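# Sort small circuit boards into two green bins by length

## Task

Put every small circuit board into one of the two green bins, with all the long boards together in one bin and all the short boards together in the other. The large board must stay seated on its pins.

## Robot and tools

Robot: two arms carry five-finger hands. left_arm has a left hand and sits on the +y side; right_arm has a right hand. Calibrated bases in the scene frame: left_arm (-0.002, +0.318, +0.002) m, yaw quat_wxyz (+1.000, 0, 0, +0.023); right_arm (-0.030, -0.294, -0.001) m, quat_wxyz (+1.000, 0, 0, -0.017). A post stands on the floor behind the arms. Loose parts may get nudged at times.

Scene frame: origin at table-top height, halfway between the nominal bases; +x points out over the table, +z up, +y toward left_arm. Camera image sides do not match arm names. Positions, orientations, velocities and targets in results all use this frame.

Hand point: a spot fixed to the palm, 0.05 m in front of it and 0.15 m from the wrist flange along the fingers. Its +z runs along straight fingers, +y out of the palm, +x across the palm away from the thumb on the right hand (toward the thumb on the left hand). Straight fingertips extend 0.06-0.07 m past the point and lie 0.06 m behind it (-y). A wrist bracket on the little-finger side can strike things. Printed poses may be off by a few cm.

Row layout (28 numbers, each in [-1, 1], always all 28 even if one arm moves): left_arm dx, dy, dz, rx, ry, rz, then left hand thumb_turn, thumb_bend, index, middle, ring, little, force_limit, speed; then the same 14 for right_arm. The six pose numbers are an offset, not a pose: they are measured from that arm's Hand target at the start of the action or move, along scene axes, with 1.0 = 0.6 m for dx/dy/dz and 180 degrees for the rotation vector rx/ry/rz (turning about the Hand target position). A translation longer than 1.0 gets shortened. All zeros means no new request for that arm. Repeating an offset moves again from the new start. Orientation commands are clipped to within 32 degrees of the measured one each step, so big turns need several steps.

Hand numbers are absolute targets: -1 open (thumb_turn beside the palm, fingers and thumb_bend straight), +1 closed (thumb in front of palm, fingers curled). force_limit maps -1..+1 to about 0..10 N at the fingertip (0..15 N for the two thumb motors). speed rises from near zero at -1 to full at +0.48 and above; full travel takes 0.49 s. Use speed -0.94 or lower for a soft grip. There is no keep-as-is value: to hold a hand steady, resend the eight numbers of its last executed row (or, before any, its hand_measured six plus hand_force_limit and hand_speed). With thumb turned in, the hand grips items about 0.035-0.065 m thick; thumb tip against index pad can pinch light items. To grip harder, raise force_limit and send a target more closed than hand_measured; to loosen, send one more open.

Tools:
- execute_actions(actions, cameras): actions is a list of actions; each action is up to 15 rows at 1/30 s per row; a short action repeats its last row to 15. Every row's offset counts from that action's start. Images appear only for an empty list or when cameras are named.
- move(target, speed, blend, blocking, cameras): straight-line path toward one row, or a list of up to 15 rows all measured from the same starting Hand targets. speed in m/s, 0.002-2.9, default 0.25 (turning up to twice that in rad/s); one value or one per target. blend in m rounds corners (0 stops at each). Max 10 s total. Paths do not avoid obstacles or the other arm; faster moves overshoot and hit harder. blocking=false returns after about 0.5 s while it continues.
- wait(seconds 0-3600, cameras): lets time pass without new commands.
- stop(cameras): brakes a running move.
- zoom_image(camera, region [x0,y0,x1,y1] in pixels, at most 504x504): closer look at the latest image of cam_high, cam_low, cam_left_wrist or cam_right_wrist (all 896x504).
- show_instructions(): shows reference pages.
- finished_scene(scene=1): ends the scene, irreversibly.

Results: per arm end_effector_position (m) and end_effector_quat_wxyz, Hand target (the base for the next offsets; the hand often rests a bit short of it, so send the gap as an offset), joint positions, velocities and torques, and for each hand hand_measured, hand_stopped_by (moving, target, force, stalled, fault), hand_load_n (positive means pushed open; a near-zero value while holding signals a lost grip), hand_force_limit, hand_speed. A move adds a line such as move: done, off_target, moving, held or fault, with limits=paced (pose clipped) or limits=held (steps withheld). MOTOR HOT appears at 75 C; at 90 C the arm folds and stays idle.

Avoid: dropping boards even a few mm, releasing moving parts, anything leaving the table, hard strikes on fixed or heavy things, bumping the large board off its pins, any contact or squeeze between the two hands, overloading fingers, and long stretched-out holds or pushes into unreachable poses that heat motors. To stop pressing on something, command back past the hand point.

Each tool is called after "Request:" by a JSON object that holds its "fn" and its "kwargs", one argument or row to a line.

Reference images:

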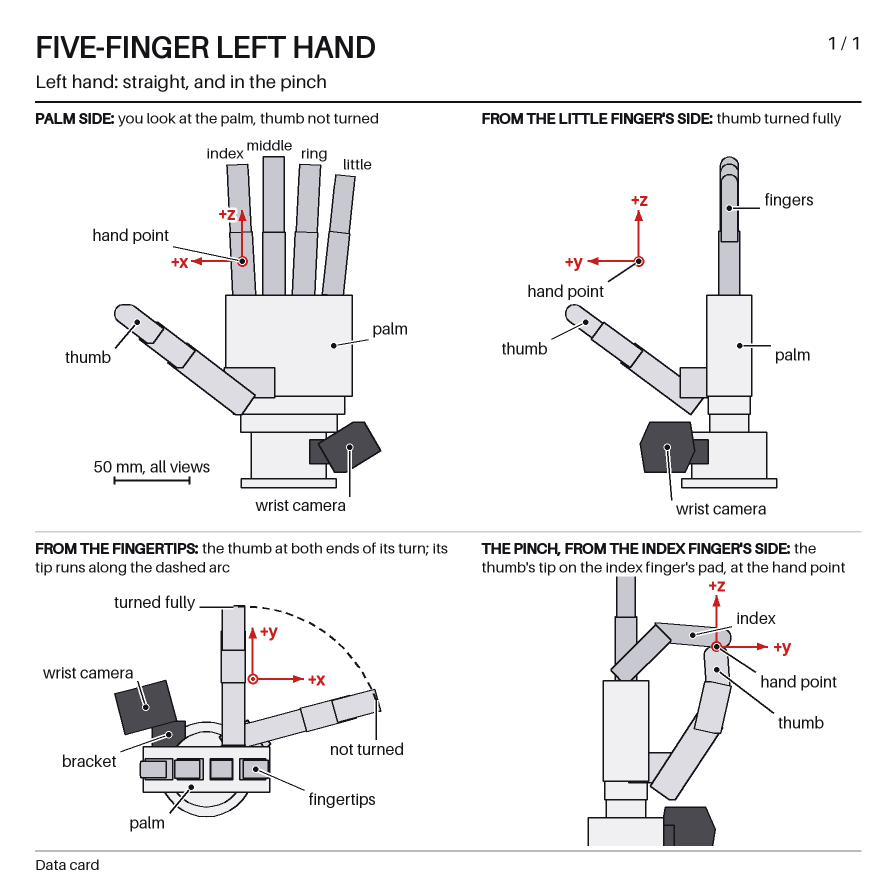

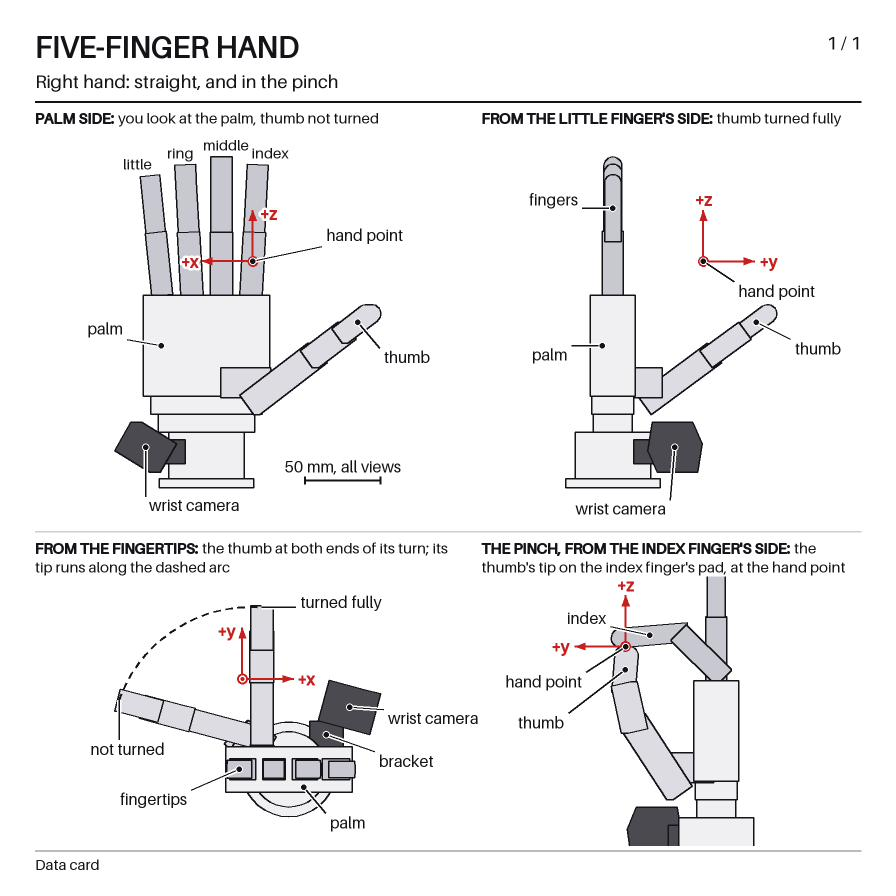

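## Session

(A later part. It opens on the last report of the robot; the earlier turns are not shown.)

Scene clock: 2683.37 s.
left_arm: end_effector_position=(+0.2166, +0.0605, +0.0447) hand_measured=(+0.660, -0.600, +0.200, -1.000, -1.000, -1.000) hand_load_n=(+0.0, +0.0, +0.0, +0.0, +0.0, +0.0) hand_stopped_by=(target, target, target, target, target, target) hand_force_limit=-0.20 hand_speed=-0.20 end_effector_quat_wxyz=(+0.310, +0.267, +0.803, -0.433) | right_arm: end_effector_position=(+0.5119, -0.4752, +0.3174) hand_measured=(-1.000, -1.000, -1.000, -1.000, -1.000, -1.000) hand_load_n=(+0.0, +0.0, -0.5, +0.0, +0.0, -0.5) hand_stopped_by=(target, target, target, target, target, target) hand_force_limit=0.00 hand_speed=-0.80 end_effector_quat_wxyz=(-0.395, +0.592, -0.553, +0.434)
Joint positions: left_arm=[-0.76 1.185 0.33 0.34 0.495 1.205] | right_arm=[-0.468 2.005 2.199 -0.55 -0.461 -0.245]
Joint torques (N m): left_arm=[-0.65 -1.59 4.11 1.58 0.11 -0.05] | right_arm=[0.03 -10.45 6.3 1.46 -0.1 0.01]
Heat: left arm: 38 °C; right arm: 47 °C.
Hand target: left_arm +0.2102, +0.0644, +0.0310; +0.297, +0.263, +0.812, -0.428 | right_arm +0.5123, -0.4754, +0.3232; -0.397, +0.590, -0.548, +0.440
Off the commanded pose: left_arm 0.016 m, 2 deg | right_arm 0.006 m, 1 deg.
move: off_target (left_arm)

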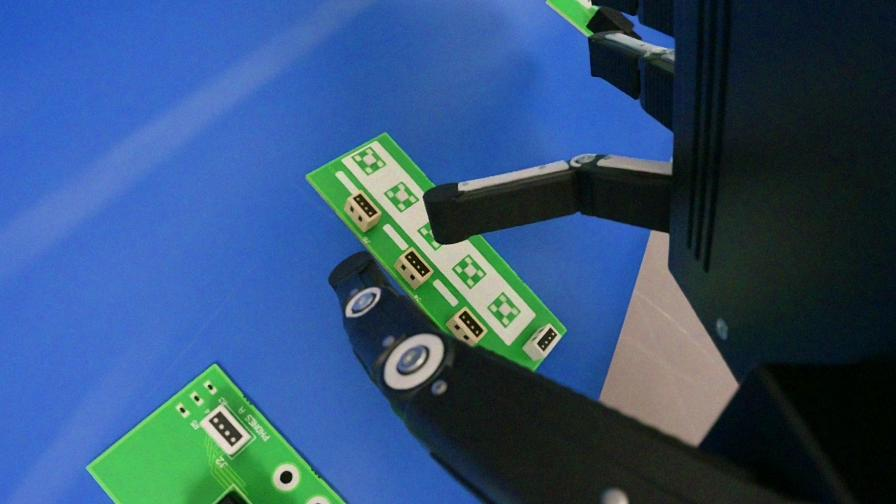

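Request:
{"fn": "move", "kwargs": {
  "target": [-0.0043,-0.0007,-0.027, 0,0,0, 0.66,-0.6,0.2,-1,-1,-1,-0.2,-0.2, 0,0,0,0,0,0,-1,-1,-1,-1,-1,-1,0,-0.8],
  "speed": 0.05,
  "cameras": ["cam_left_wrist"]
}}

Request:
{"fn": "zoom_image", "kwargs": {
  "camera": "cam_left_wrist",
  "region": [310, 150, 510, 340]
}}

Scene clock: 2707.63 s.
left_arm: end_effector_position=(+0.2119, +0.0589, +0.0308) hand_measured=(+0.660, -0.600, +0.200, -1.000, -1.000, -1.000) hand_load_n=(+1.0, +4.0, +0.0, +0.0, +0.0, +0.5) hand_stopped_by=(target, target, target, target, target, target) hand_force_limit=-0.20 hand_speed=-0.20 end_effector_quat_wxyz=(+0.308, +0.265, +0.802, -0.438) | right_arm: end_effector_position=(+0.5119, -0.4752, +0.3174) hand_measured=(-1.000, -1.000, -1.000, -1.000, -1.000, -1.000) hand_load_n=(-0.5, +0.0, +0.0, +0.0, -0.5, +0.0) hand_stopped_by=(target, target, target, target, target, target) hand_force_limit=0.00 hand_speed=-0.80 end_effector_quat_wxyz=(-0.395, +0.592, -0.553, +0.434)
Joint positions: left_arm=[-0.773 1.238 0.281 0.45 0.493 1.188] | right_arm=[-0.468 2.005 2.199 -0.55 -0.461 -0.245]
Joint torques (N m): left_arm=[-0.46 -0.61 3.9 1.62 0.03 0.07] | right_arm=[0.05 -10.41 6.3 1.46 -0.08 0.03]
Heat: left arm: 41 °C; right arm: 47 °C.
Hand target: left_arm +0.2076, +0.0639, +0.0148; +0.297, +0.262, +0.812, -0.428 | right_arm +0.5123, -0.4754, +0.3232; -0.397, +0.590, -0.548, +0.440
Off the commanded pose: left_arm 0.017 m, 2 deg | right_arm 0.006 m, 1 deg.
move: off_target (left_arm)

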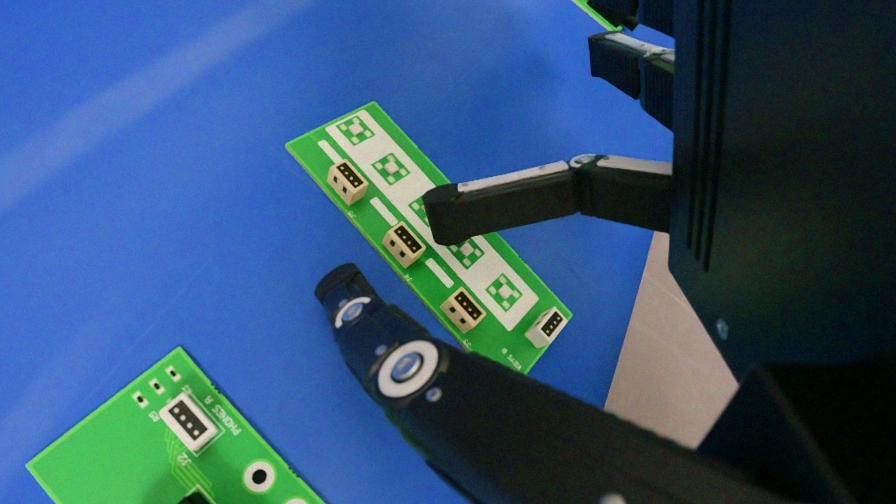

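Scaled by 2.520 from the camera's image (finer frame: 1280x720).

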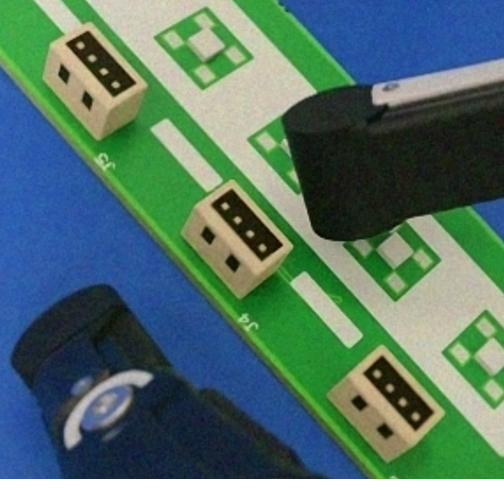

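Request:
{"fn": "move", "kwargs": {
  "target": [
    [0,0,0.045, 0,0,0, 0.70,-0.44,0.2,-1,-1,-1,-0.2,-0.2, 0,0,0,0,0,0,-1,-1,-1,-1,-1,-1,0,-0.8],
    [0,0.0003,0.003, 0,0,0, 0.70,-0.44,0.2,-1,-1,-1,-0.2,-0.2, 0,0,0,0,0,0,-1,-1,-1,-1,-1,-1,0,-0.8]
  ],
  "speed": 0.06,
  "cameras": ["cam_left_wrist"]
}}

Request:
{"fn": "zoom_image", "kwargs": {
  "camera": "cam_left_wrist",
  "region": [310, 150, 510, 340]
}}

Scene clock: 2733.73 s.
left_arm: end_effector_position=(+0.2128, +0.0594, +0.0293) hand_measured=(+0.700, -0.440, +0.200, -1.000, -1.000, -1.000) hand_load_n=(+0.0, +0.0, +0.0, +0.0, +0.0, +0.0) hand_stopped_by=(target, target, target, target, target, target) hand_force_limit=-0.20 hand_speed=-0.20 end_effector_quat_wxyz=(+0.307, +0.264, +0.805, -0.435) | right_arm: end_effector_position=(+0.5119, -0.4752, +0.3174) hand_measured=(-1.000, -1.000, -1.000, -1.000, -1.000, -1.000) hand_load_n=(+0.0, +0.0, +0.0, +0.0, +0.0, +0.0) hand_stopped_by=(target, target, target, target, target, target) hand_force_limit=0.00 hand_speed=-0.80 end_effector_quat_wxyz=(-0.395, +0.592, -0.553, +0.434)
Joint positions: left_arm=[-0.773 1.244 0.285 0.447 0.486 1.188] | right_arm=[-0.468 2.005 2.199 -0.55 -0.461 -0.245]
Joint torques (N m): left_arm=[-0.44 -1.65 3.93 1.55 0.1 0.07] | right_arm=[-0.02 -10.45 6.3 1.46 -0.08 0.02]
Heat: left arm: 42 °C; right arm: 47 °C.
Hand target: left_arm +0.2077, +0.0641, +0.0167; +0.297, +0.262, +0.812, -0.428 | right_arm +0.5123, -0.4754, +0.3232; -0.397, +0.590, -0.548, +0.440
Off the commanded pose: left_arm 0.015 m, 2 deg | right_arm 0.006 m, 1 deg.
move: off_target (left_arm)

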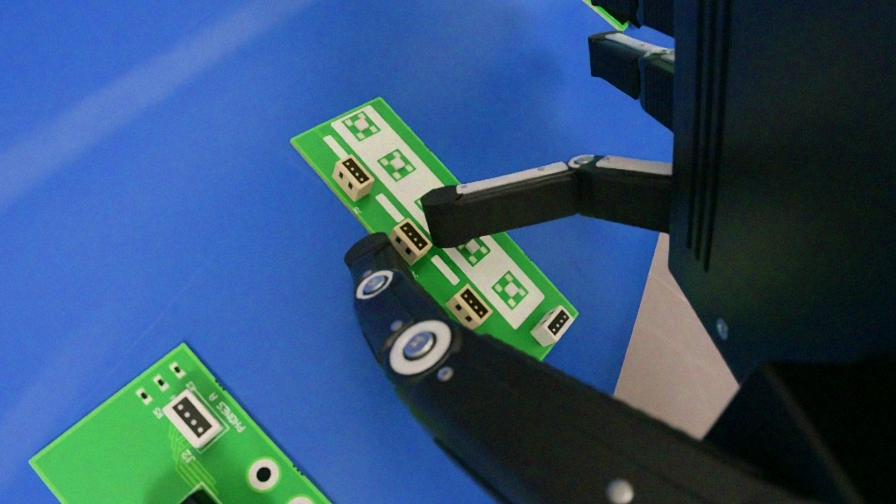

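Scaled by 2.520 from the camera's image (finer frame: 1280x720).

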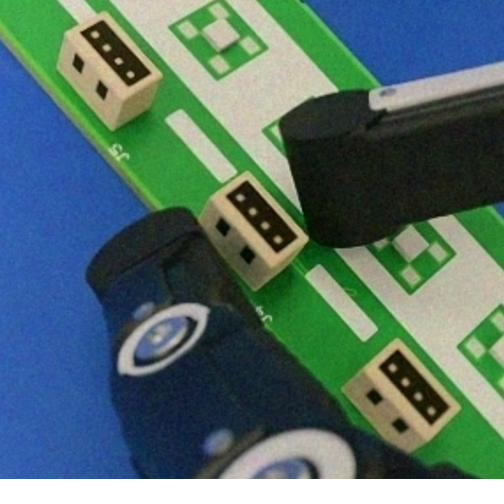

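Request:
{"fn": "move", "kwargs": {
  "target": [0.0025,-0.0007,-0.0075, 0,0,0, 0.70,-0.44,0.2,-1,-1,-1,-0.2,-0.2, 0,0,0,0,0,0,-1,-1,-1,-1,-1,-1,0,-0.8],
  "speed": 0.04,
  "cameras": ["cam_left_wrist"]
}}

Request:
{"fn": "zoom_image", "kwargs": {
  "camera": "cam_left_wrist",
  "region": [310, 150, 510, 340]
}}

Scene clock: 2745.30 s.
left_arm: end_effector_position=(+0.2154, +0.0571, +0.0278) hand_measured=(+0.700, -0.440, +0.200, -1.000, -1.000, -1.000) hand_load_n=(+0.0, +0.0, -1.0, +0.0, +0.0, +0.0) hand_stopped_by=(target, target, target, target, target, target) hand_force_limit=-0.20 hand_speed=-0.20 end_effector_quat_wxyz=(+0.311, +0.264, +0.802, -0.437) | right_arm: end_effector_position=(+0.5119, -0.4752, +0.3174) hand_measured=(-1.000, -1.000, -1.000, -1.000, -1.000, -1.000) hand_load_n=(+0.0, +0.0, +0.0, +0.0, +0.0, +0.0) hand_stopped_by=(target, target, target, target, target, target) hand_force_limit=0.00 hand_speed=-0.80 end_effector_quat_wxyz=(-0.395, +0.592, -0.553, +0.434)
Joint positions: left_arm=[-0.773 1.272 0.28 0.491 0.486 1.188] | right_arm=[-0.468 2.005 2.199 -0.55 -0.461 -0.245]
Joint torques (N m): left_arm=[-0.08 -1.54 3.75 1.5 0.13 0.09] | right_arm=[0.01 -10.43 6.2 1.46 -0.09 0.01]
Heat: left arm: 42 °C; right arm: 47 °C.
Hand target: left_arm +0.2091, +0.0637, +0.0121; +0.297, +0.262, +0.812, -0.428 | right_arm +0.5123, -0.4754, +0.3232; -0.397, +0.590, -0.548, +0.440
Off the commanded pose: left_arm 0.018 m, 2 deg | right_arm 0.006 m, 1 deg.
move: off_target (left_arm)

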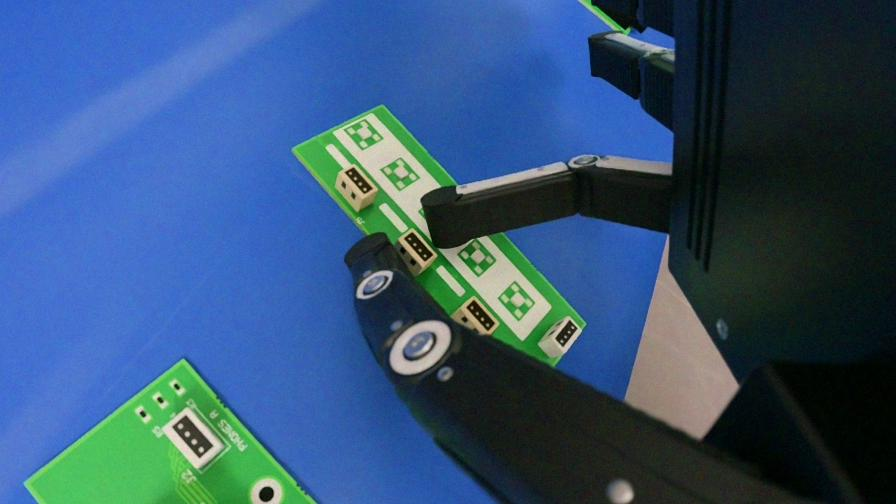

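Scaled by 2.520 from the camera's image (finer frame: 1280x720).

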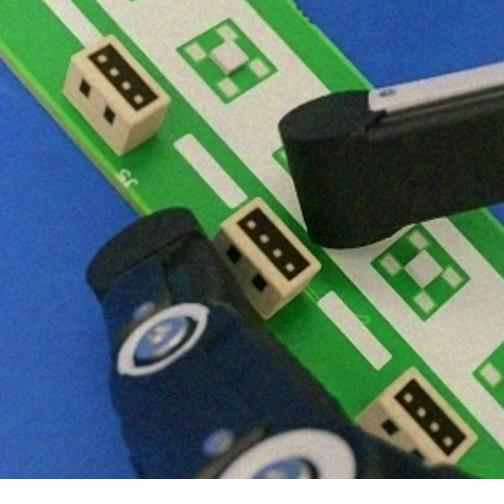

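Request:
{"fn": "move", "kwargs": {
  "target": [
    [0,0,0.045, 0,0,0, 0.70,-0.44,0.2,-1,-1,-1,-0.2,-0.2, 0,0,0,0,0,0,-1,-1,-1,-1,-1,-1,0,-0.8],
    [-0.0013,0.0045,0.0023, 0,0,0, 0.70,-0.44,0.2,-1,-1,-1,-0.2,-0.2, 0,0,0,0,0,0,-1,-1,-1,-1,-1,-1,0,-0.8]
  ],
  "speed": 0.06,
  "cameras": ["cam_left_wrist"]
}}

Request:
{"fn": "zoom_image", "kwargs": {
  "camera": "cam_left_wrist",
  "region": [310, 150, 510, 340]
}}

Scene clock: 2764.77 s.
left_arm: end_effector_position=(+0.2126, +0.0591, +0.0279) hand_measured=(+0.700, -0.440, +0.200, -1.000, -1.000, -1.000) hand_load_n=(+0.5, +0.0, -0.5, +0.0, +0.0, -0.5) hand_stopped_by=(target, target, target, target, target, target) hand_force_limit=-0.20 hand_speed=-0.20 end_effector_quat_wxyz=(+0.309, +0.265, +0.802, -0.436) | right_arm: end_effector_position=(+0.5119, -0.4752, +0.3174) hand_measured=(-1.000, -1.000, -1.000, -1.000, -1.000, -1.000) hand_load_n=(+0.0, +0.0, +0.0, +0.0, +0.0, +0.0) hand_stopped_by=(target, target, target, target, target, target) hand_force_limit=0.00 hand_speed=-0.80 end_effector_quat_wxyz=(-0.395, +0.592, -0.553, +0.434)
Joint positions: left_arm=[-0.773 1.253 0.276 0.47 0.489 1.19] | right_arm=[-0.468 2.005 2.199 -0.55 -0.461 -0.245]
Joint torques (N m): left_arm=[0.66 -1.55 3.86 1.51 0.18 0.11] | right_arm=[0.01 -10.44 6.3 1.46 -0.11 0.01]
Heat: left arm: 41 °C; right arm: 47 °C.
Hand target: left_arm +0.2083, +0.0664, +0.0135; +0.297, +0.262, +0.812, -0.428 | right_arm +0.5123, -0.4754, +0.3232; -0.397, +0.590, -0.548, +0.440
Off the commanded pose: left_arm 0.017 m, 2 deg | right_arm 0.006 m, 1 deg.
move: off_target (left_arm)

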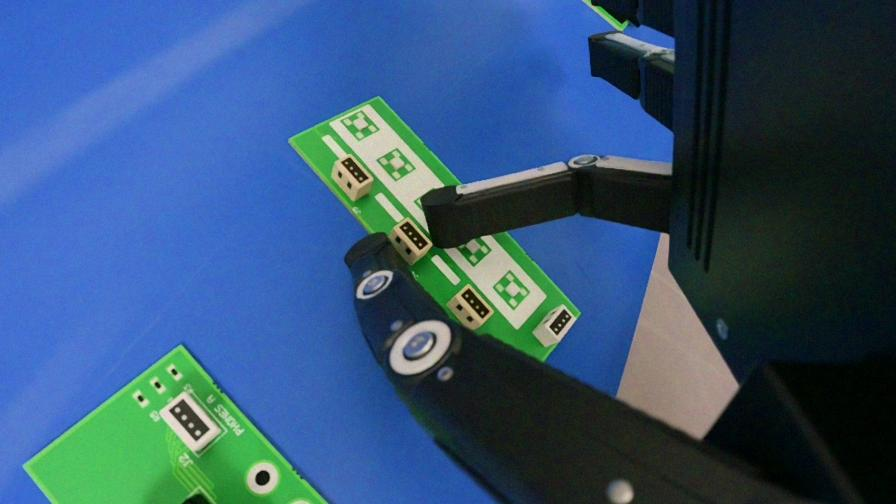

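Scaled by 2.520 from the camera's image (finer frame: 1280x720).

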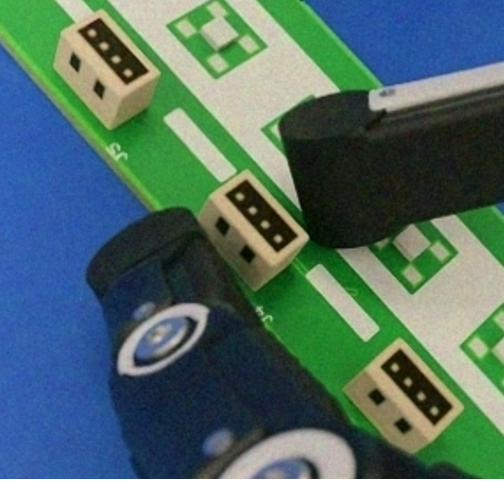

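Request:
{"fn": "move", "kwargs": {
  "target": [0.0015, 0, -0.001, 0,0,0, 0.70,-0.3,0.2,-1,-1,-1,-0.5,-0.85, 0,0,0,0,0,0,-1,-1,-1,-1,-1,-1,0,-0.8],
  "cameras": ["cam_left_wrist"]
}}

Request:
{"fn": "zoom_image", "kwargs": {
  "camera": "cam_left_wrist",
  "region": [310, 150, 510, 340]
}}

Scene clock: 2774.73 s.
left_arm: end_effector_position=(+0.2142, +0.0592, +0.0277) hand_measured=(+0.700, -0.302, +0.200, -1.000, -1.000, -1.000) hand_load_n=(+1.0, +3.0, -0.5, +0.0, +0.0, +0.0) hand_stopped_by=(target, target, target, target, target, target) hand_force_limit=-0.50 hand_speed=-0.85 end_effector_quat_wxyz=(+0.310, +0.264, +0.802, -0.436) | right_arm: end_effector_position=(+0.5119, -0.4752, +0.3174) hand_measured=(-1.000, -1.000, -1.000, -1.000, -1.000, -1.000) hand_load_n=(+0.0, +0.0, +0.0, +0.0, +0.0, +0.0) hand_stopped_by=(target, target, target, target, target, target) hand_force_limit=0.00 hand_speed=-0.80 end_effector_quat_wxyz=(-0.395, +0.592, -0.553, +0.434)
Joint positions: left_arm=[-0.769 1.259 0.276 0.479 0.49 1.191] | right_arm=[-0.468 2.005 2.199 -0.55 -0.461 -0.245]
Joint torques (N m): left_arm=[0.58 -1.5 3.85 1.5 0.19 0.14] | right_arm=[-0.02 -10.43 6.27 1.46 -0.08 0.02]
Heat: left arm: 42 °C; right arm: 47 °C.
Hand target: left_arm +0.2093, +0.0664, +0.0130; +0.297, +0.263, +0.812, -0.428 | right_arm +0.5123, -0.4754, +0.3232; -0.397, +0.590, -0.548, +0.440
Off the commanded pose: left_arm 0.017 m, 2 deg | right_arm 0.006 m, 1 deg.
move: off_target (left_arm)

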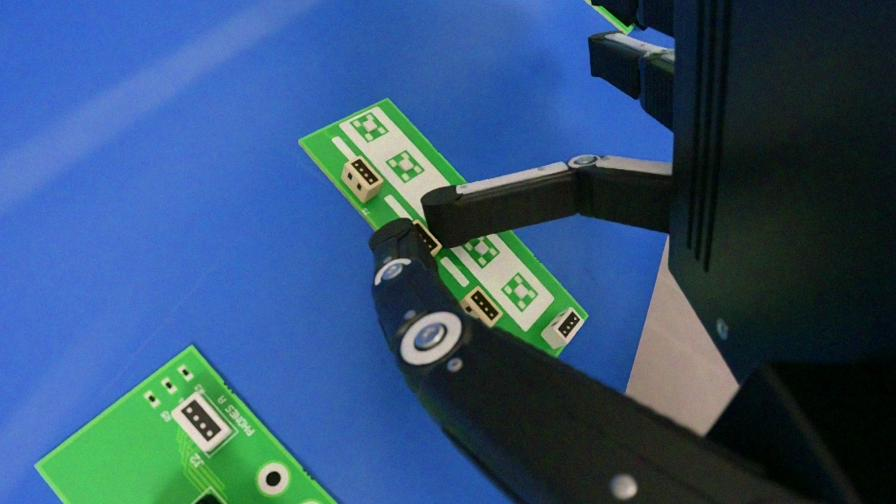

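Scaled by 2.520 from the camera's image (finer frame: 1280x720).

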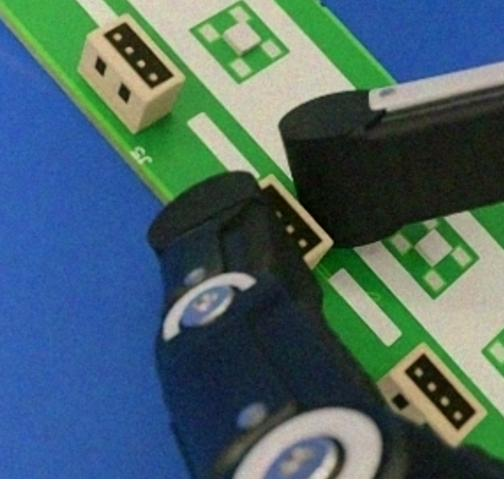

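Request:
{"fn": "move", "kwargs": {
  "target": [0, 0, 0, 0,0,0, 0.70,-0.3,0.32,-1,-1,-1,-0.2,-0.85, 0,0,0,0,0,0,-1,-1,-1,-1,-1,-1,0,-0.8],
  "cameras": ["cam_left_wrist"]
}}

Request:
{"fn": "zoom_image", "kwargs": {
  "camera": "cam_left_wrist",
  "region": [310, 150, 510, 340]
}}

Scene clock: 2787.37 s.
left_arm: end_effector_position=(+0.2142, +0.0592, +0.0277) hand_measured=(+0.700, -0.302, +0.280, -1.000, -1.000, -1.000) hand_load_n=(+0.0, +4.5, +4.5, +0.0, +0.0, +0.0) hand_stopped_by=(target, target, force, target, target, target) hand_force_limit=-0.20 hand_speed=-0.85 end_effector_quat_wxyz=(+0.310, +0.264, +0.802, -0.436) | right_arm: end_effector_position=(+0.5119, -0.4752, +0.3174) hand_measured=(-1.000, -1.000, -1.000, -1.000, -1.000, -1.000) hand_load_n=(-0.5, +0.0, +0.0, +0.0, +0.0, +0.0) hand_stopped_by=(target, target, target, target, target, target) hand_force_limit=0.00 hand_speed=-0.80 end_effector_quat_wxyz=(-0.395, +0.592, -0.553, +0.434)
Joint positions: left_arm=[-0.769 1.259 0.276 0.479 0.49 1.191] | right_arm=[-0.468 2.005 2.199 -0.55 -0.461 -0.245]
Joint torques (N m): left_arm=[0.58 -1.58 3.95 1.51 0.18 0.13] | right_arm=[0.05 -10.36 6.3 1.45 -0.1 0.02]
Heat: left arm: 41 °C; right arm: 47 °C.
Hand target: left_arm +0.2093, +0.0664, +0.0130; +0.297, +0.263, +0.812, -0.428 | right_arm +0.5123, -0.4754, +0.3232; -0.397, +0.590, -0.548, +0.440
Off the commanded pose: left_arm 0.017 m, 2 deg | right_arm 0.006 m, 1 deg.
move: done

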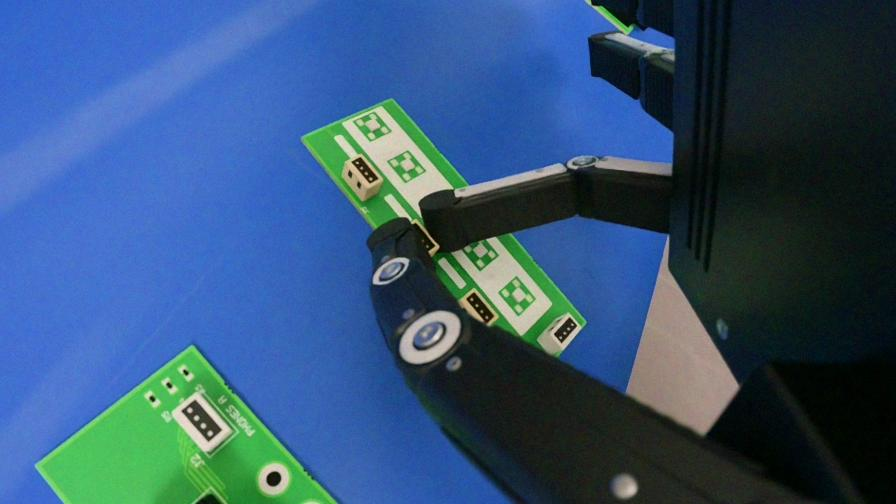

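Scaled by 2.520 from the camera's image (finer frame: 1280x720).

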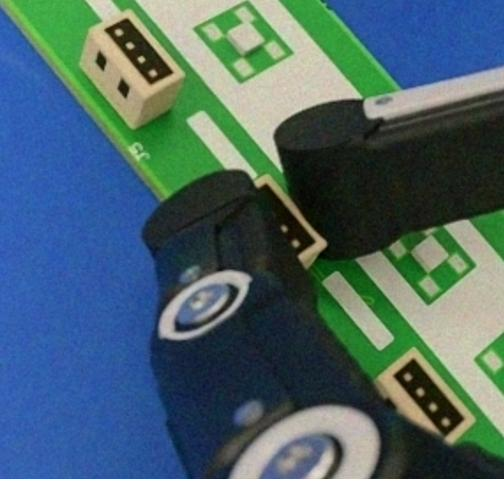

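Request:
{"fn": "move", "kwargs": {
  "target": [0, 0, 0.09, 0,0,0, 0.70,-0.3,0.32,-1,-1,-1,-0.2,-0.85, 0,0,0,0,0,0,-1,-1,-1,-1,-1,-1,0,-0.8],
  "speed": 0.04,
  "cameras": ["cam_left_wrist"]
}}

Scene clock: 2795.53 s.
left_arm: end_effector_position=(+0.2059, +0.0666, +0.0593) hand_measured=(+0.700, -0.302, +0.280, -1.000, -1.000, -1.000) hand_load_n=(+0.0, +5.0, +4.5, +0.0, +0.0, +0.0) hand_stopped_by=(target, target, force, target, target, target) hand_force_limit=-0.20 hand_speed=-0.85 end_effector_quat_wxyz=(+0.290, +0.261, +0.815, -0.428) | right_arm: end_effector_position=(+0.5119, -0.4752, +0.3174) hand_measured=(-1.000, -1.000, -1.000, -1.000, -1.000, -1.000) hand_load_n=(+0.0, +0.0, -0.5, +0.0, +0.0, +0.0) hand_stopped_by=(target, target, target, target, target, target) hand_force_limit=0.00 hand_speed=-0.80 end_effector_quat_wxyz=(-0.395, +0.592, -0.553, +0.434)
Joint positions: left_arm=[-0.769 1.082 0.389 0.137 0.49 1.192] | right_arm=[-0.468 2.005 2.199 -0.55 -0.461 -0.245]
Joint torques (N m): left_arm=[0.61 -3.52 7.6 1.28 0.2 0.11] | right_arm=[0.06 -10.44 6.31 1.46 -0.09 0.03]
Heat: left arm: 41 °C; right arm: 47 °C.
Hand target: left_arm +0.2092, +0.0664, +0.0668; +0.297, +0.263, +0.812, -0.428 | right_arm +0.5123, -0.4754, +0.3232; -0.397, +0.590, -0.548, +0.440
Off the commanded pose: left_arm 0.008 m, 1 deg | right_arm 0.006 m, 1 deg.
move: done

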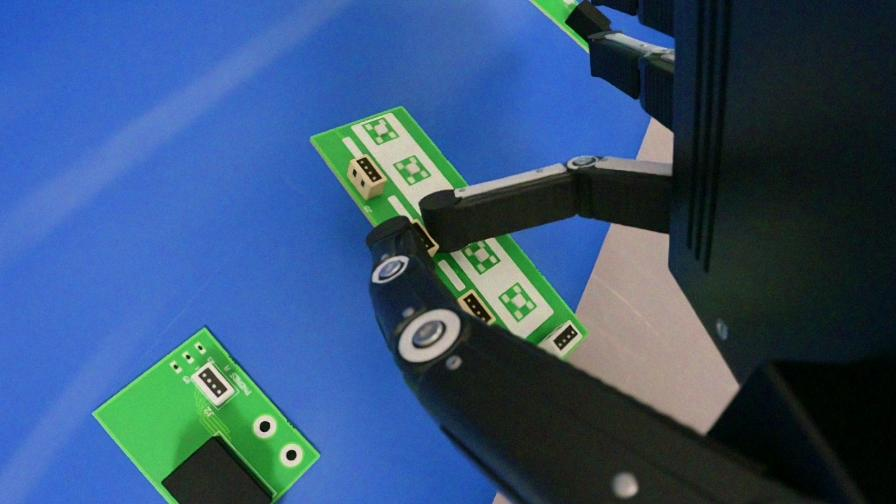

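Request:
{"fn": "move", "kwargs": {
  "target": [
    [0, 0, 0.1387, 0,0,0, 0.70,-0.3,0.32,0.3,0.3,0.3,-0.2,-0.85, 0,0,0,0,0,0,-1,-1,-1,-1,-1,-1,0,-0.8],
    [0.218, 0.3393, 0.222, 0,0,0.1333, 0.70,-0.3,0.32,0.3,0.3,0.3,-0.2,-0.85, 0,0,0,0,0,0,-1,-1,-1,-1,-1,-1,0,-0.8],
    [0.1642, 0.67, 0.1553, 0,0,0.2667, 0.70,-0.3,0.32,0.3,0.3,0.3,-0.2,-0.85, 0,0,0,0,0,0,-1,-1,-1,-1,-1,-1,0,-0.8]
  ],
  "speed": 0.14,
  "blend": [0.03,0.05,0],
  "cameras": ["cam_left_wrist"]
}}

Scene clock: 2841.93 s.
left_arm: end_effector_position=(+0.3069, +0.4669, +0.1609) hand_measured=(+0.700, -0.302, +0.280, +0.300, +0.300, +0.300) hand_load_n=(+0.0, +5.0, +4.5, +0.0, +0.0, +0.0) hand_stopped_by=(target, target, force, target, target, target) hand_force_limit=-0.20 hand_speed=-0.85 end_effector_quat_wxyz=(+0.449, -0.089, +0.849, -0.264) | right_arm: end_effector_position=(+0.5119, -0.4752, +0.3174) hand_measured=(-1.000, -1.000, -1.000, -1.000, -1.000, -1.000) hand_load_n=(+0.0, +0.0, -0.5, +0.0, +0.0, +0.0) hand_stopped_by=(target, target, target, target, target, target) hand_force_limit=0.00 hand_speed=-0.80 end_effector_quat_wxyz=(-0.395, +0.592, -0.553, +0.434)
Joint positions: left_arm=[0.787 1.321 1.044 -0.755 1.01 1.892] | right_arm=[-0.468 2.005 2.199 -0.55 -0.461 -0.245]
Joint torques (N m): left_arm=[0.47 -2.85 7.6 0.71 0.62 0.13] | right_arm=[-0.02 -10.37 6.28 1.46 -0.11 0.01]
Heat: left arm: 40 °C; right arm: 47 °C.
Hand target: left_arm +0.3078, +0.4684, +0.1599; +0.445, -0.091, +0.849, -0.270 | right_arm +0.5123, -0.4754, +0.3232; -0.397, +0.590, -0.548, +0.440
Off the commanded pose: left_arm 0.002 m, 1 deg | right_arm 0.006 m, 1 deg.
move: done

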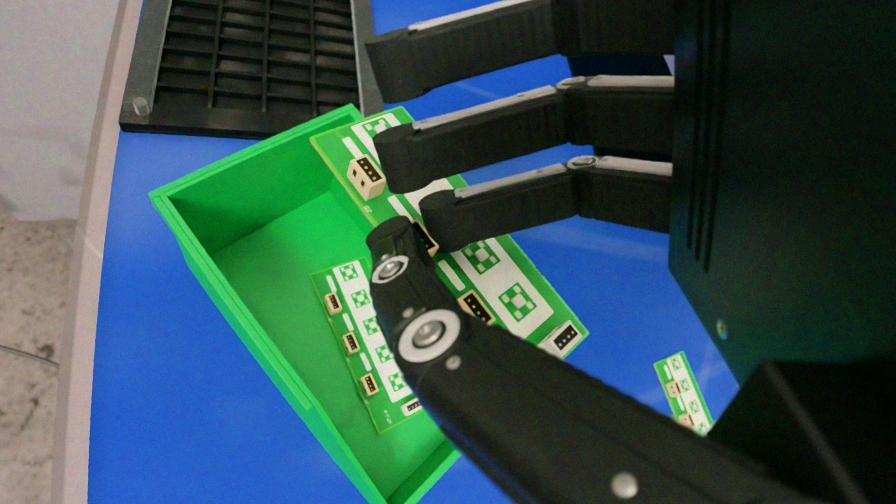

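Request:
{"fn": "move", "kwargs": {
  "target": [
    [0, 0, -0.04, 0.0461,0.031,0, 0.70,-0.3,0.32,0.3,0.3,0.3,-0.2,-0.85, 0,0,0,0,0,0,-1,-1,-1,-1,-1,-1,0,-0.8],
    [0, 0, -0.185, 0.0461,0.031,0, 0.70,-0.3,0.32,0.3,0.3,0.3,-0.2,-0.85, 0,0,0,0,0,0,-1,-1,-1,-1,-1,-1,0,-0.8]
  ],
  "speed": 0.08,
  "blend": [0.01,0],
  "cameras": ["cam_left_wrist","cam_high"]
}}

Scene clock: 2883.83 s.
left_arm: end_effector_position=(+0.3105, +0.4728, +0.0625) hand_measured=(+0.700, -0.302, +0.280, +0.300, +0.300, +0.300) hand_load_n=(+0.0, +5.0, +4.5, +0.5, +0.0, +0.5) hand_stopped_by=(target, target, force, target, target, target) hand_force_limit=-0.20 hand_speed=-0.85 end_effector_quat_wxyz=(+0.421, -0.068, +0.883, -0.197) | right_arm: end_effector_position=(+0.5119, -0.4752, +0.3174) hand_measured=(-1.000, -1.000, -1.000, -1.000, -1.000, -1.000) hand_load_n=(+0.0, +0.0, +0.0, +0.0, +0.0, +0.0) hand_stopped_by=(target, target, target, target, target, target) hand_force_limit=0.00 hand_speed=-0.80 end_effector_quat_wxyz=(-0.395, +0.592, -0.553, +0.434)
Joint positions: left_arm=[0.694 1.385 0.743 -0.348 0.823 1.897] | right_arm=[-0.468 2.005 2.199 -0.55 -0.461 -0.245]
Joint torques (N m): left_arm=[-0.76 -3.12 4.31 1.11 0.39 0.07] | right_arm=[-0.03 -10.48 6.32 1.46 -0.1 0.02]
Heat: left arm: 36 °C; right arm: 47 °C.
Hand target: left_arm +0.3077, +0.4685, +0.0490; +0.409, -0.071, +0.887, -0.203 | right_arm +0.5123, -0.4754, +0.3232; -0.397, +0.590, -0.548, +0.440
Off the commanded pose: left_arm 0.015 m, 2 deg | right_arm 0.006 m, 1 deg.
move: off_target (left_arm)
Images, in order (width x height): cam_high 896x504, cam_left_wrist 896x504.

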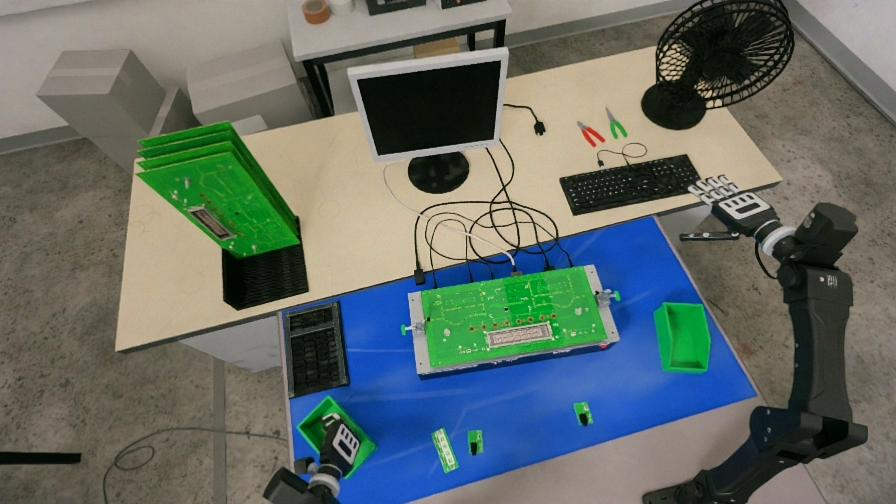

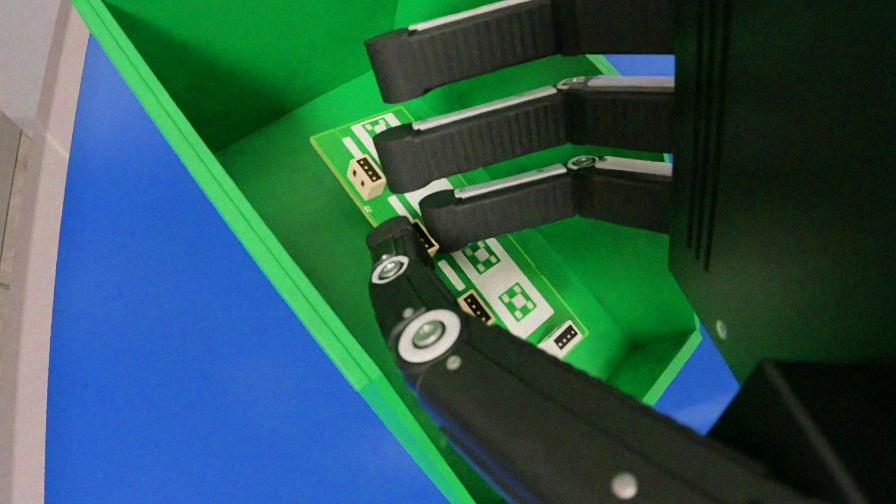

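Request:
{"fn": "move", "kwargs": {
  "target": [0.002, -0.0035, -0.026, 0,0,0, 0.70,-0.3,0.32,0.3,0.3,0.3,-0.2,-0.85, 0,0,0,0,0,0,-1,-1,-1,-1,-1,-1,0,-0.8],
  "speed": 0.05,
  "cameras": ["cam_left_wrist"]
}}

Scene clock: 2892.00 s.
left_arm: end_effector_position=(+0.3126, +0.4710, +0.0471) hand_measured=(+0.700, -0.302, +0.280, +0.300, +0.300, +0.300) hand_load_n=(+0.0, +5.0, +4.5, +0.0, +0.0, +0.0) hand_stopped_by=(target, target, force, target, target, target) hand_force_limit=-0.20 hand_speed=-0.85 end_effector_quat_wxyz=(+0.422, -0.063, +0.883, -0.196) | right_arm: end_effector_position=(+0.5119, -0.4752, +0.3174) hand_measured=(-1.000, -1.000, -1.000, -1.000, -1.000, -1.000) hand_load_n=(+0.0, +0.0, +0.0, +0.0, +0.0, +0.0) hand_stopped_by=(target, target, target, target, target, target) hand_force_limit=0.00 hand_speed=-0.80 end_effector_quat_wxyz=(-0.395, +0.592, -0.553, +0.434)
Joint positions: left_arm=[0.683 1.414 0.695 -0.262 0.819 1.894] | right_arm=[-0.468 2.005 2.199 -0.55 -0.461 -0.245]
Joint torques (N m): left_arm=[-0.64 -3.17 4.22 1.1 0.38 -0.05] | right_arm=[0.01 -10.41 6.28 1.45 -0.09 0.02]
Heat: left arm: 36 °C; right arm: 47 °C.
Hand target: left_arm +0.3089, +0.4662, +0.0334; +0.409, -0.071, +0.887, -0.203 | right_arm +0.5123, -0.4754, +0.3232; -0.397, +0.590, -0.548, +0.440
Off the commanded pose: left_arm 0.015 m, 2 deg | right_arm 0.006 m, 1 deg.
move: off_target (left_arm)

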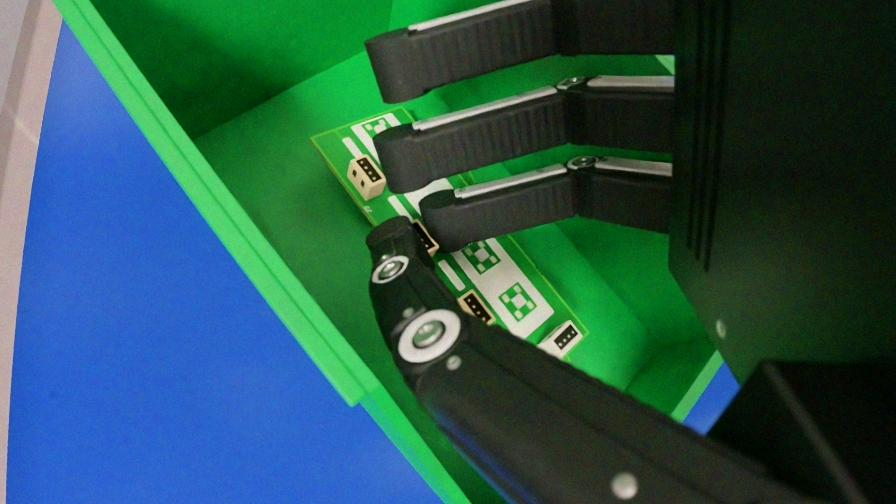

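Request:
{"fn": "move", "kwargs": {
  "target": [-0.001, -0.001, -0.0125, 0,0,0, 0.70,-0.3,0.32,0.3,0.3,0.3,-0.2,-0.85, 0,0,0,0,0,0,-1,-1,-1,-1,-1,-1,0,-0.8],
  "speed": 0.05,
  "cameras": ["cam_left_wrist"]
}}

Scene clock: 2898.80 s.
left_arm: end_effector_position=(+0.3122, +0.4707, +0.0397) hand_measured=(+0.700, -0.302, +0.280, +0.300, +0.300, +0.300) hand_load_n=(+0.0, +5.0, +4.5, +0.0, +0.0, +0.0) hand_stopped_by=(target, target, force, target, target, target) hand_force_limit=-0.20 hand_speed=-0.85 end_effector_quat_wxyz=(+0.422, -0.063, +0.883, -0.195) | right_arm: end_effector_position=(+0.5119, -0.4752, +0.3174) hand_measured=(-1.000, -1.000, -1.000, -1.000, -1.000, -1.000) hand_load_n=(-0.5, +0.0, +0.0, +0.0, +0.0, +0.0) hand_stopped_by=(target, target, target, target, target, target) hand_force_limit=0.00 hand_speed=-0.80 end_effector_quat_wxyz=(-0.395, +0.592, -0.553, +0.434)
Joint positions: left_arm=[0.683 1.428 0.673 -0.225 0.818 1.894] | right_arm=[-0.468 2.005 2.199 -0.55 -0.461 -0.245]
Joint torques (N m): left_arm=[-0.68 -3.14 4.19 1.12 0.37 -0.04] | right_arm=[-0.01 -10.41 6.28 1.47 -0.1 0.01]
Heat: left arm: 37 °C; right arm: 47 °C.
Hand target: left_arm +0.3084, +0.4657, +0.0260; +0.409, -0.071, +0.887, -0.203 | right_arm +0.5123, -0.4754, +0.3232; -0.397, +0.590, -0.548, +0.440
Off the commanded pose: left_arm 0.015 m, 2 deg | right_arm 0.006 m, 1 deg.
move: off_target (left_arm)

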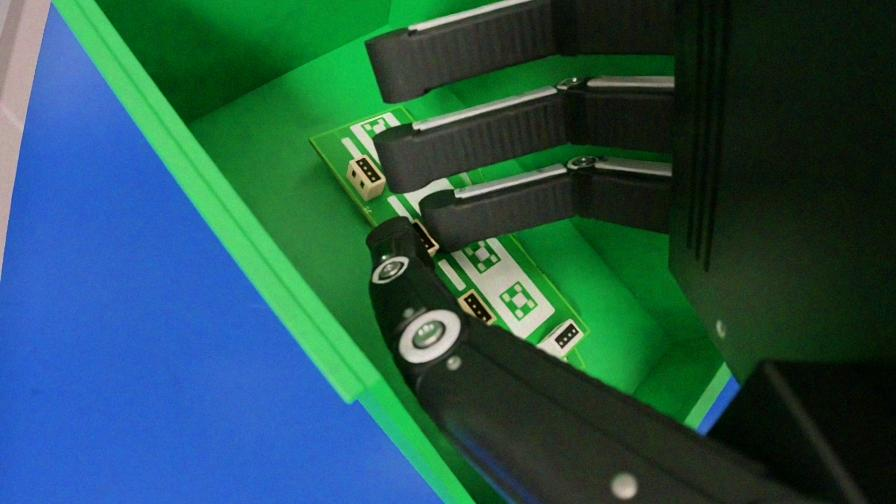

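Request:
{"fn": "move", "kwargs": {
  "target": [-0.001, -0.001, -0.0092, 0,0,0, 0.70,-0.3,0.32,0.3,0.3,0.3,-0.2,-0.85, 0,0,0,0,0,0,-1,-1,-1,-1,-1,-1,0,-0.8],
  "speed": 0.05,
  "cameras": ["cam_left_wrist"]
}}

Scene clock: 2905.80 s.
left_arm: end_effector_position=(+0.3129, +0.4714, +0.0367) hand_measured=(+0.700, -0.302, +0.280, +0.300, +0.300, +0.300) hand_load_n=(+0.0, +5.5, +4.0, +0.0, +0.0, +0.0) hand_stopped_by=(target, target, force, target, target, target) hand_force_limit=-0.20 hand_speed=-0.85 end_effector_quat_wxyz=(+0.425, -0.062, +0.882, -0.193) | right_arm: end_effector_position=(+0.5119, -0.4752, +0.3174) hand_measured=(-1.000, -1.000, -1.000, -1.000, -1.000, -1.000) hand_load_n=(+0.0, +0.0, +0.0, +0.0, +0.0, +0.0) hand_stopped_by=(target, target, target, target, target, target) hand_force_limit=0.00 hand_speed=-0.80 end_effector_quat_wxyz=(-0.395, +0.592, -0.553, +0.434)
Joint positions: left_arm=[0.683 1.435 0.66 -0.197 0.818 1.894] | right_arm=[-0.468 2.005 2.199 -0.55 -0.461 -0.245]
Joint torques (N m): left_arm=[-0.72 -2.89 3.9 1.09 0.36 -0.04] | right_arm=[0.02 -10.43 6.3 1.46 -0.1 0.02]
Heat: left arm: 37 °C; right arm: 47 °C.
Hand target: left_arm +0.3077, +0.4650, +0.0204; +0.409, -0.071, +0.887, -0.203 | right_arm +0.5123, -0.4754, +0.3232; -0.397, +0.590, -0.548, +0.440
Off the commanded pose: left_arm 0.018 m, 2 deg | right_arm 0.006 m, 1 deg.
move: off_target (left_arm)

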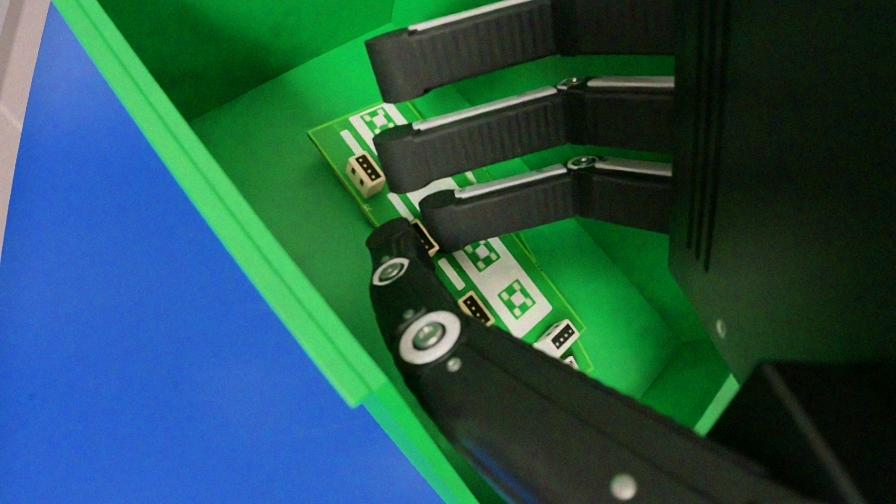

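Request:
{"fn": "move", "kwargs": {
  "target": [
    [0,0,0, 0,0,0, 0.70,-0.3,0.05,0.3,0.3,0.3,-0.2,-0.8, 0,0,0,0,0,0,-1,-1,-1,-1,-1,-1,0,-0.8]
  ],
  "speed": 0.05,
  "cameras": ["cam_left_wrist"]
}}

Scene clock: 2911.53 s.
left_arm: end_effector_position=(+0.3166, +0.4733, +0.0399) hand_measured=(+0.700, -0.300, +0.050, +0.300, +0.300, +0.300) hand_load_n=(+0.0, +0.0, -2.0, +0.0, +0.0, +0.0) hand_stopped_by=(target, target, target, target, target, target) hand_force_limit=-0.20 hand_speed=-0.80 end_effector_quat_wxyz=(+0.433, -0.056, +0.879, -0.190) | right_arm: end_effector_position=(+0.5119, -0.4752, +0.3174) hand_measured=(-1.000, -1.000, -1.000, -1.000, -1.000, -1.000) hand_load_n=(-0.5, +0.0, +0.0, +0.0, +0.0, +0.0) hand_stopped_by=(target, target, target, target, target, target) hand_force_limit=0.00 hand_speed=-0.80 end_effector_quat_wxyz=(-0.395, +0.592, -0.553, +0.434)
Joint positions: left_arm=[0.683 1.435 0.66 -0.177 0.824 1.894] | right_arm=[-0.468 2.005 2.199 -0.55 -0.461 -0.245]
Joint torques (N m): left_arm=[-0.72 -2.96 3.95 0.93 0.31 -0.04] | right_arm=[-0.02 -10.36 6.37 1.45 -0.09 0.01]
Heat: left arm: 37 °C; right arm: 47 °C.
Hand target: left_arm +0.3077, +0.4651, +0.0204; +0.409, -0.071, +0.887, -0.203 | right_arm +0.5123, -0.4754, +0.3232; -0.397, +0.590, -0.548, +0.440
Off the commanded pose: left_arm 0.023 m, 4 deg | right_arm 0.006 m, 1 deg.
move: done

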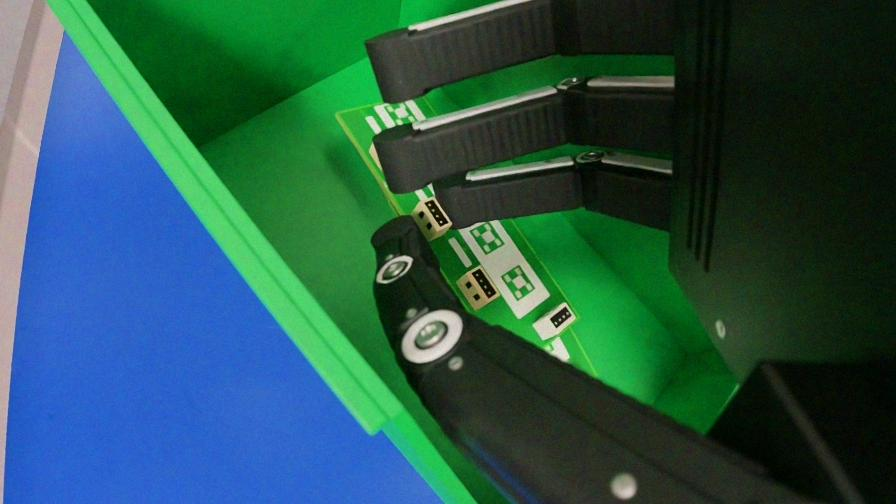

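Request:
{"fn": "move", "kwargs": {
  "target": [
    [0.0,-0.002,0.06, 0,0,0, 0.70,-0.3,0.05,0.3,0.3,0.3,-0.2,-0.5, 0,0,0,0,0,0,-1,-1,-1,-1,-1,-1,0,-0.8],
    [0.0,-0.002,0.23, 0,0,0, 0.70,-0.6,0.2,0.3,0.3,0.3,-0.2,-0.3, 0,0,0,0,0,0,-1,-1,-1,-1,-1,-1,0,-0.8]
  ],
  "speed": 0.08,
  "blend": [0.01,0],
  "cameras": ["cam_left_wrist"]
}}

Scene clock: 2921.77 s.
left_arm: end_effector_position=(+0.3082, +0.4650, +0.1507) hand_measured=(+0.700, -0.600, +0.200, +0.300, +0.300, +0.300) hand_load_n=(+0.0, +0.5, +0.0, +0.0, +0.0, +0.0) hand_stopped_by=(target, target, target, target, target, target) hand_force_limit=-0.20 hand_speed=-0.30 end_effector_quat_wxyz=(+0.407, -0.074, +0.886, -0.208) | right_arm: end_effector_position=(+0.5119, -0.4752, +0.3174) hand_measured=(-1.000, -1.000, -1.000, -1.000, -1.000, -1.000) hand_load_n=(+0.0, +0.0, +0.0, +0.0, +0.0, +0.0) hand_stopped_by=(target, target, target, target, target, target) hand_force_limit=0.00 hand_speed=-0.80 end_effector_quat_wxyz=(-0.395, +0.592, -0.553, +0.434)
Joint positions: left_arm=[0.677 1.311 1.064 -0.77 0.816 1.881] | right_arm=[-0.468 2.005 2.199 -0.55 -0.461 -0.245]
Joint torques (N m): left_arm=[-0.53 -5.7 7.6 0.77 0.39 0.03] | right_arm=[-0.01 -10.39 6.2 1.45 -0.11 0.03]
Heat: left arm: 37 °C; right arm: 47 °C.
Hand target: left_arm +0.3077, +0.4639, +0.1584; +0.409, -0.071, +0.887, -0.203 | right_arm +0.5123, -0.4754, +0.3232; -0.397, +0.590, -0.548, +0.440
Off the commanded pose: left_arm 0.008 m, 1 deg | right_arm 0.006 m, 1 deg.
move: done

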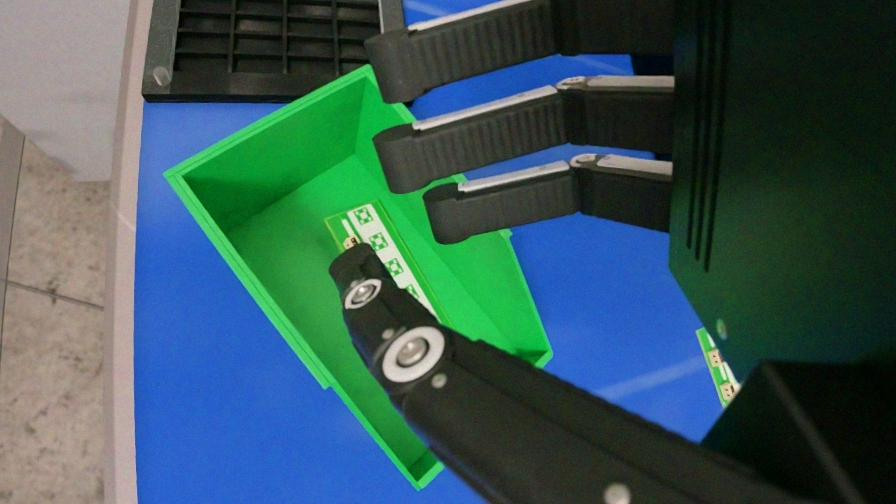

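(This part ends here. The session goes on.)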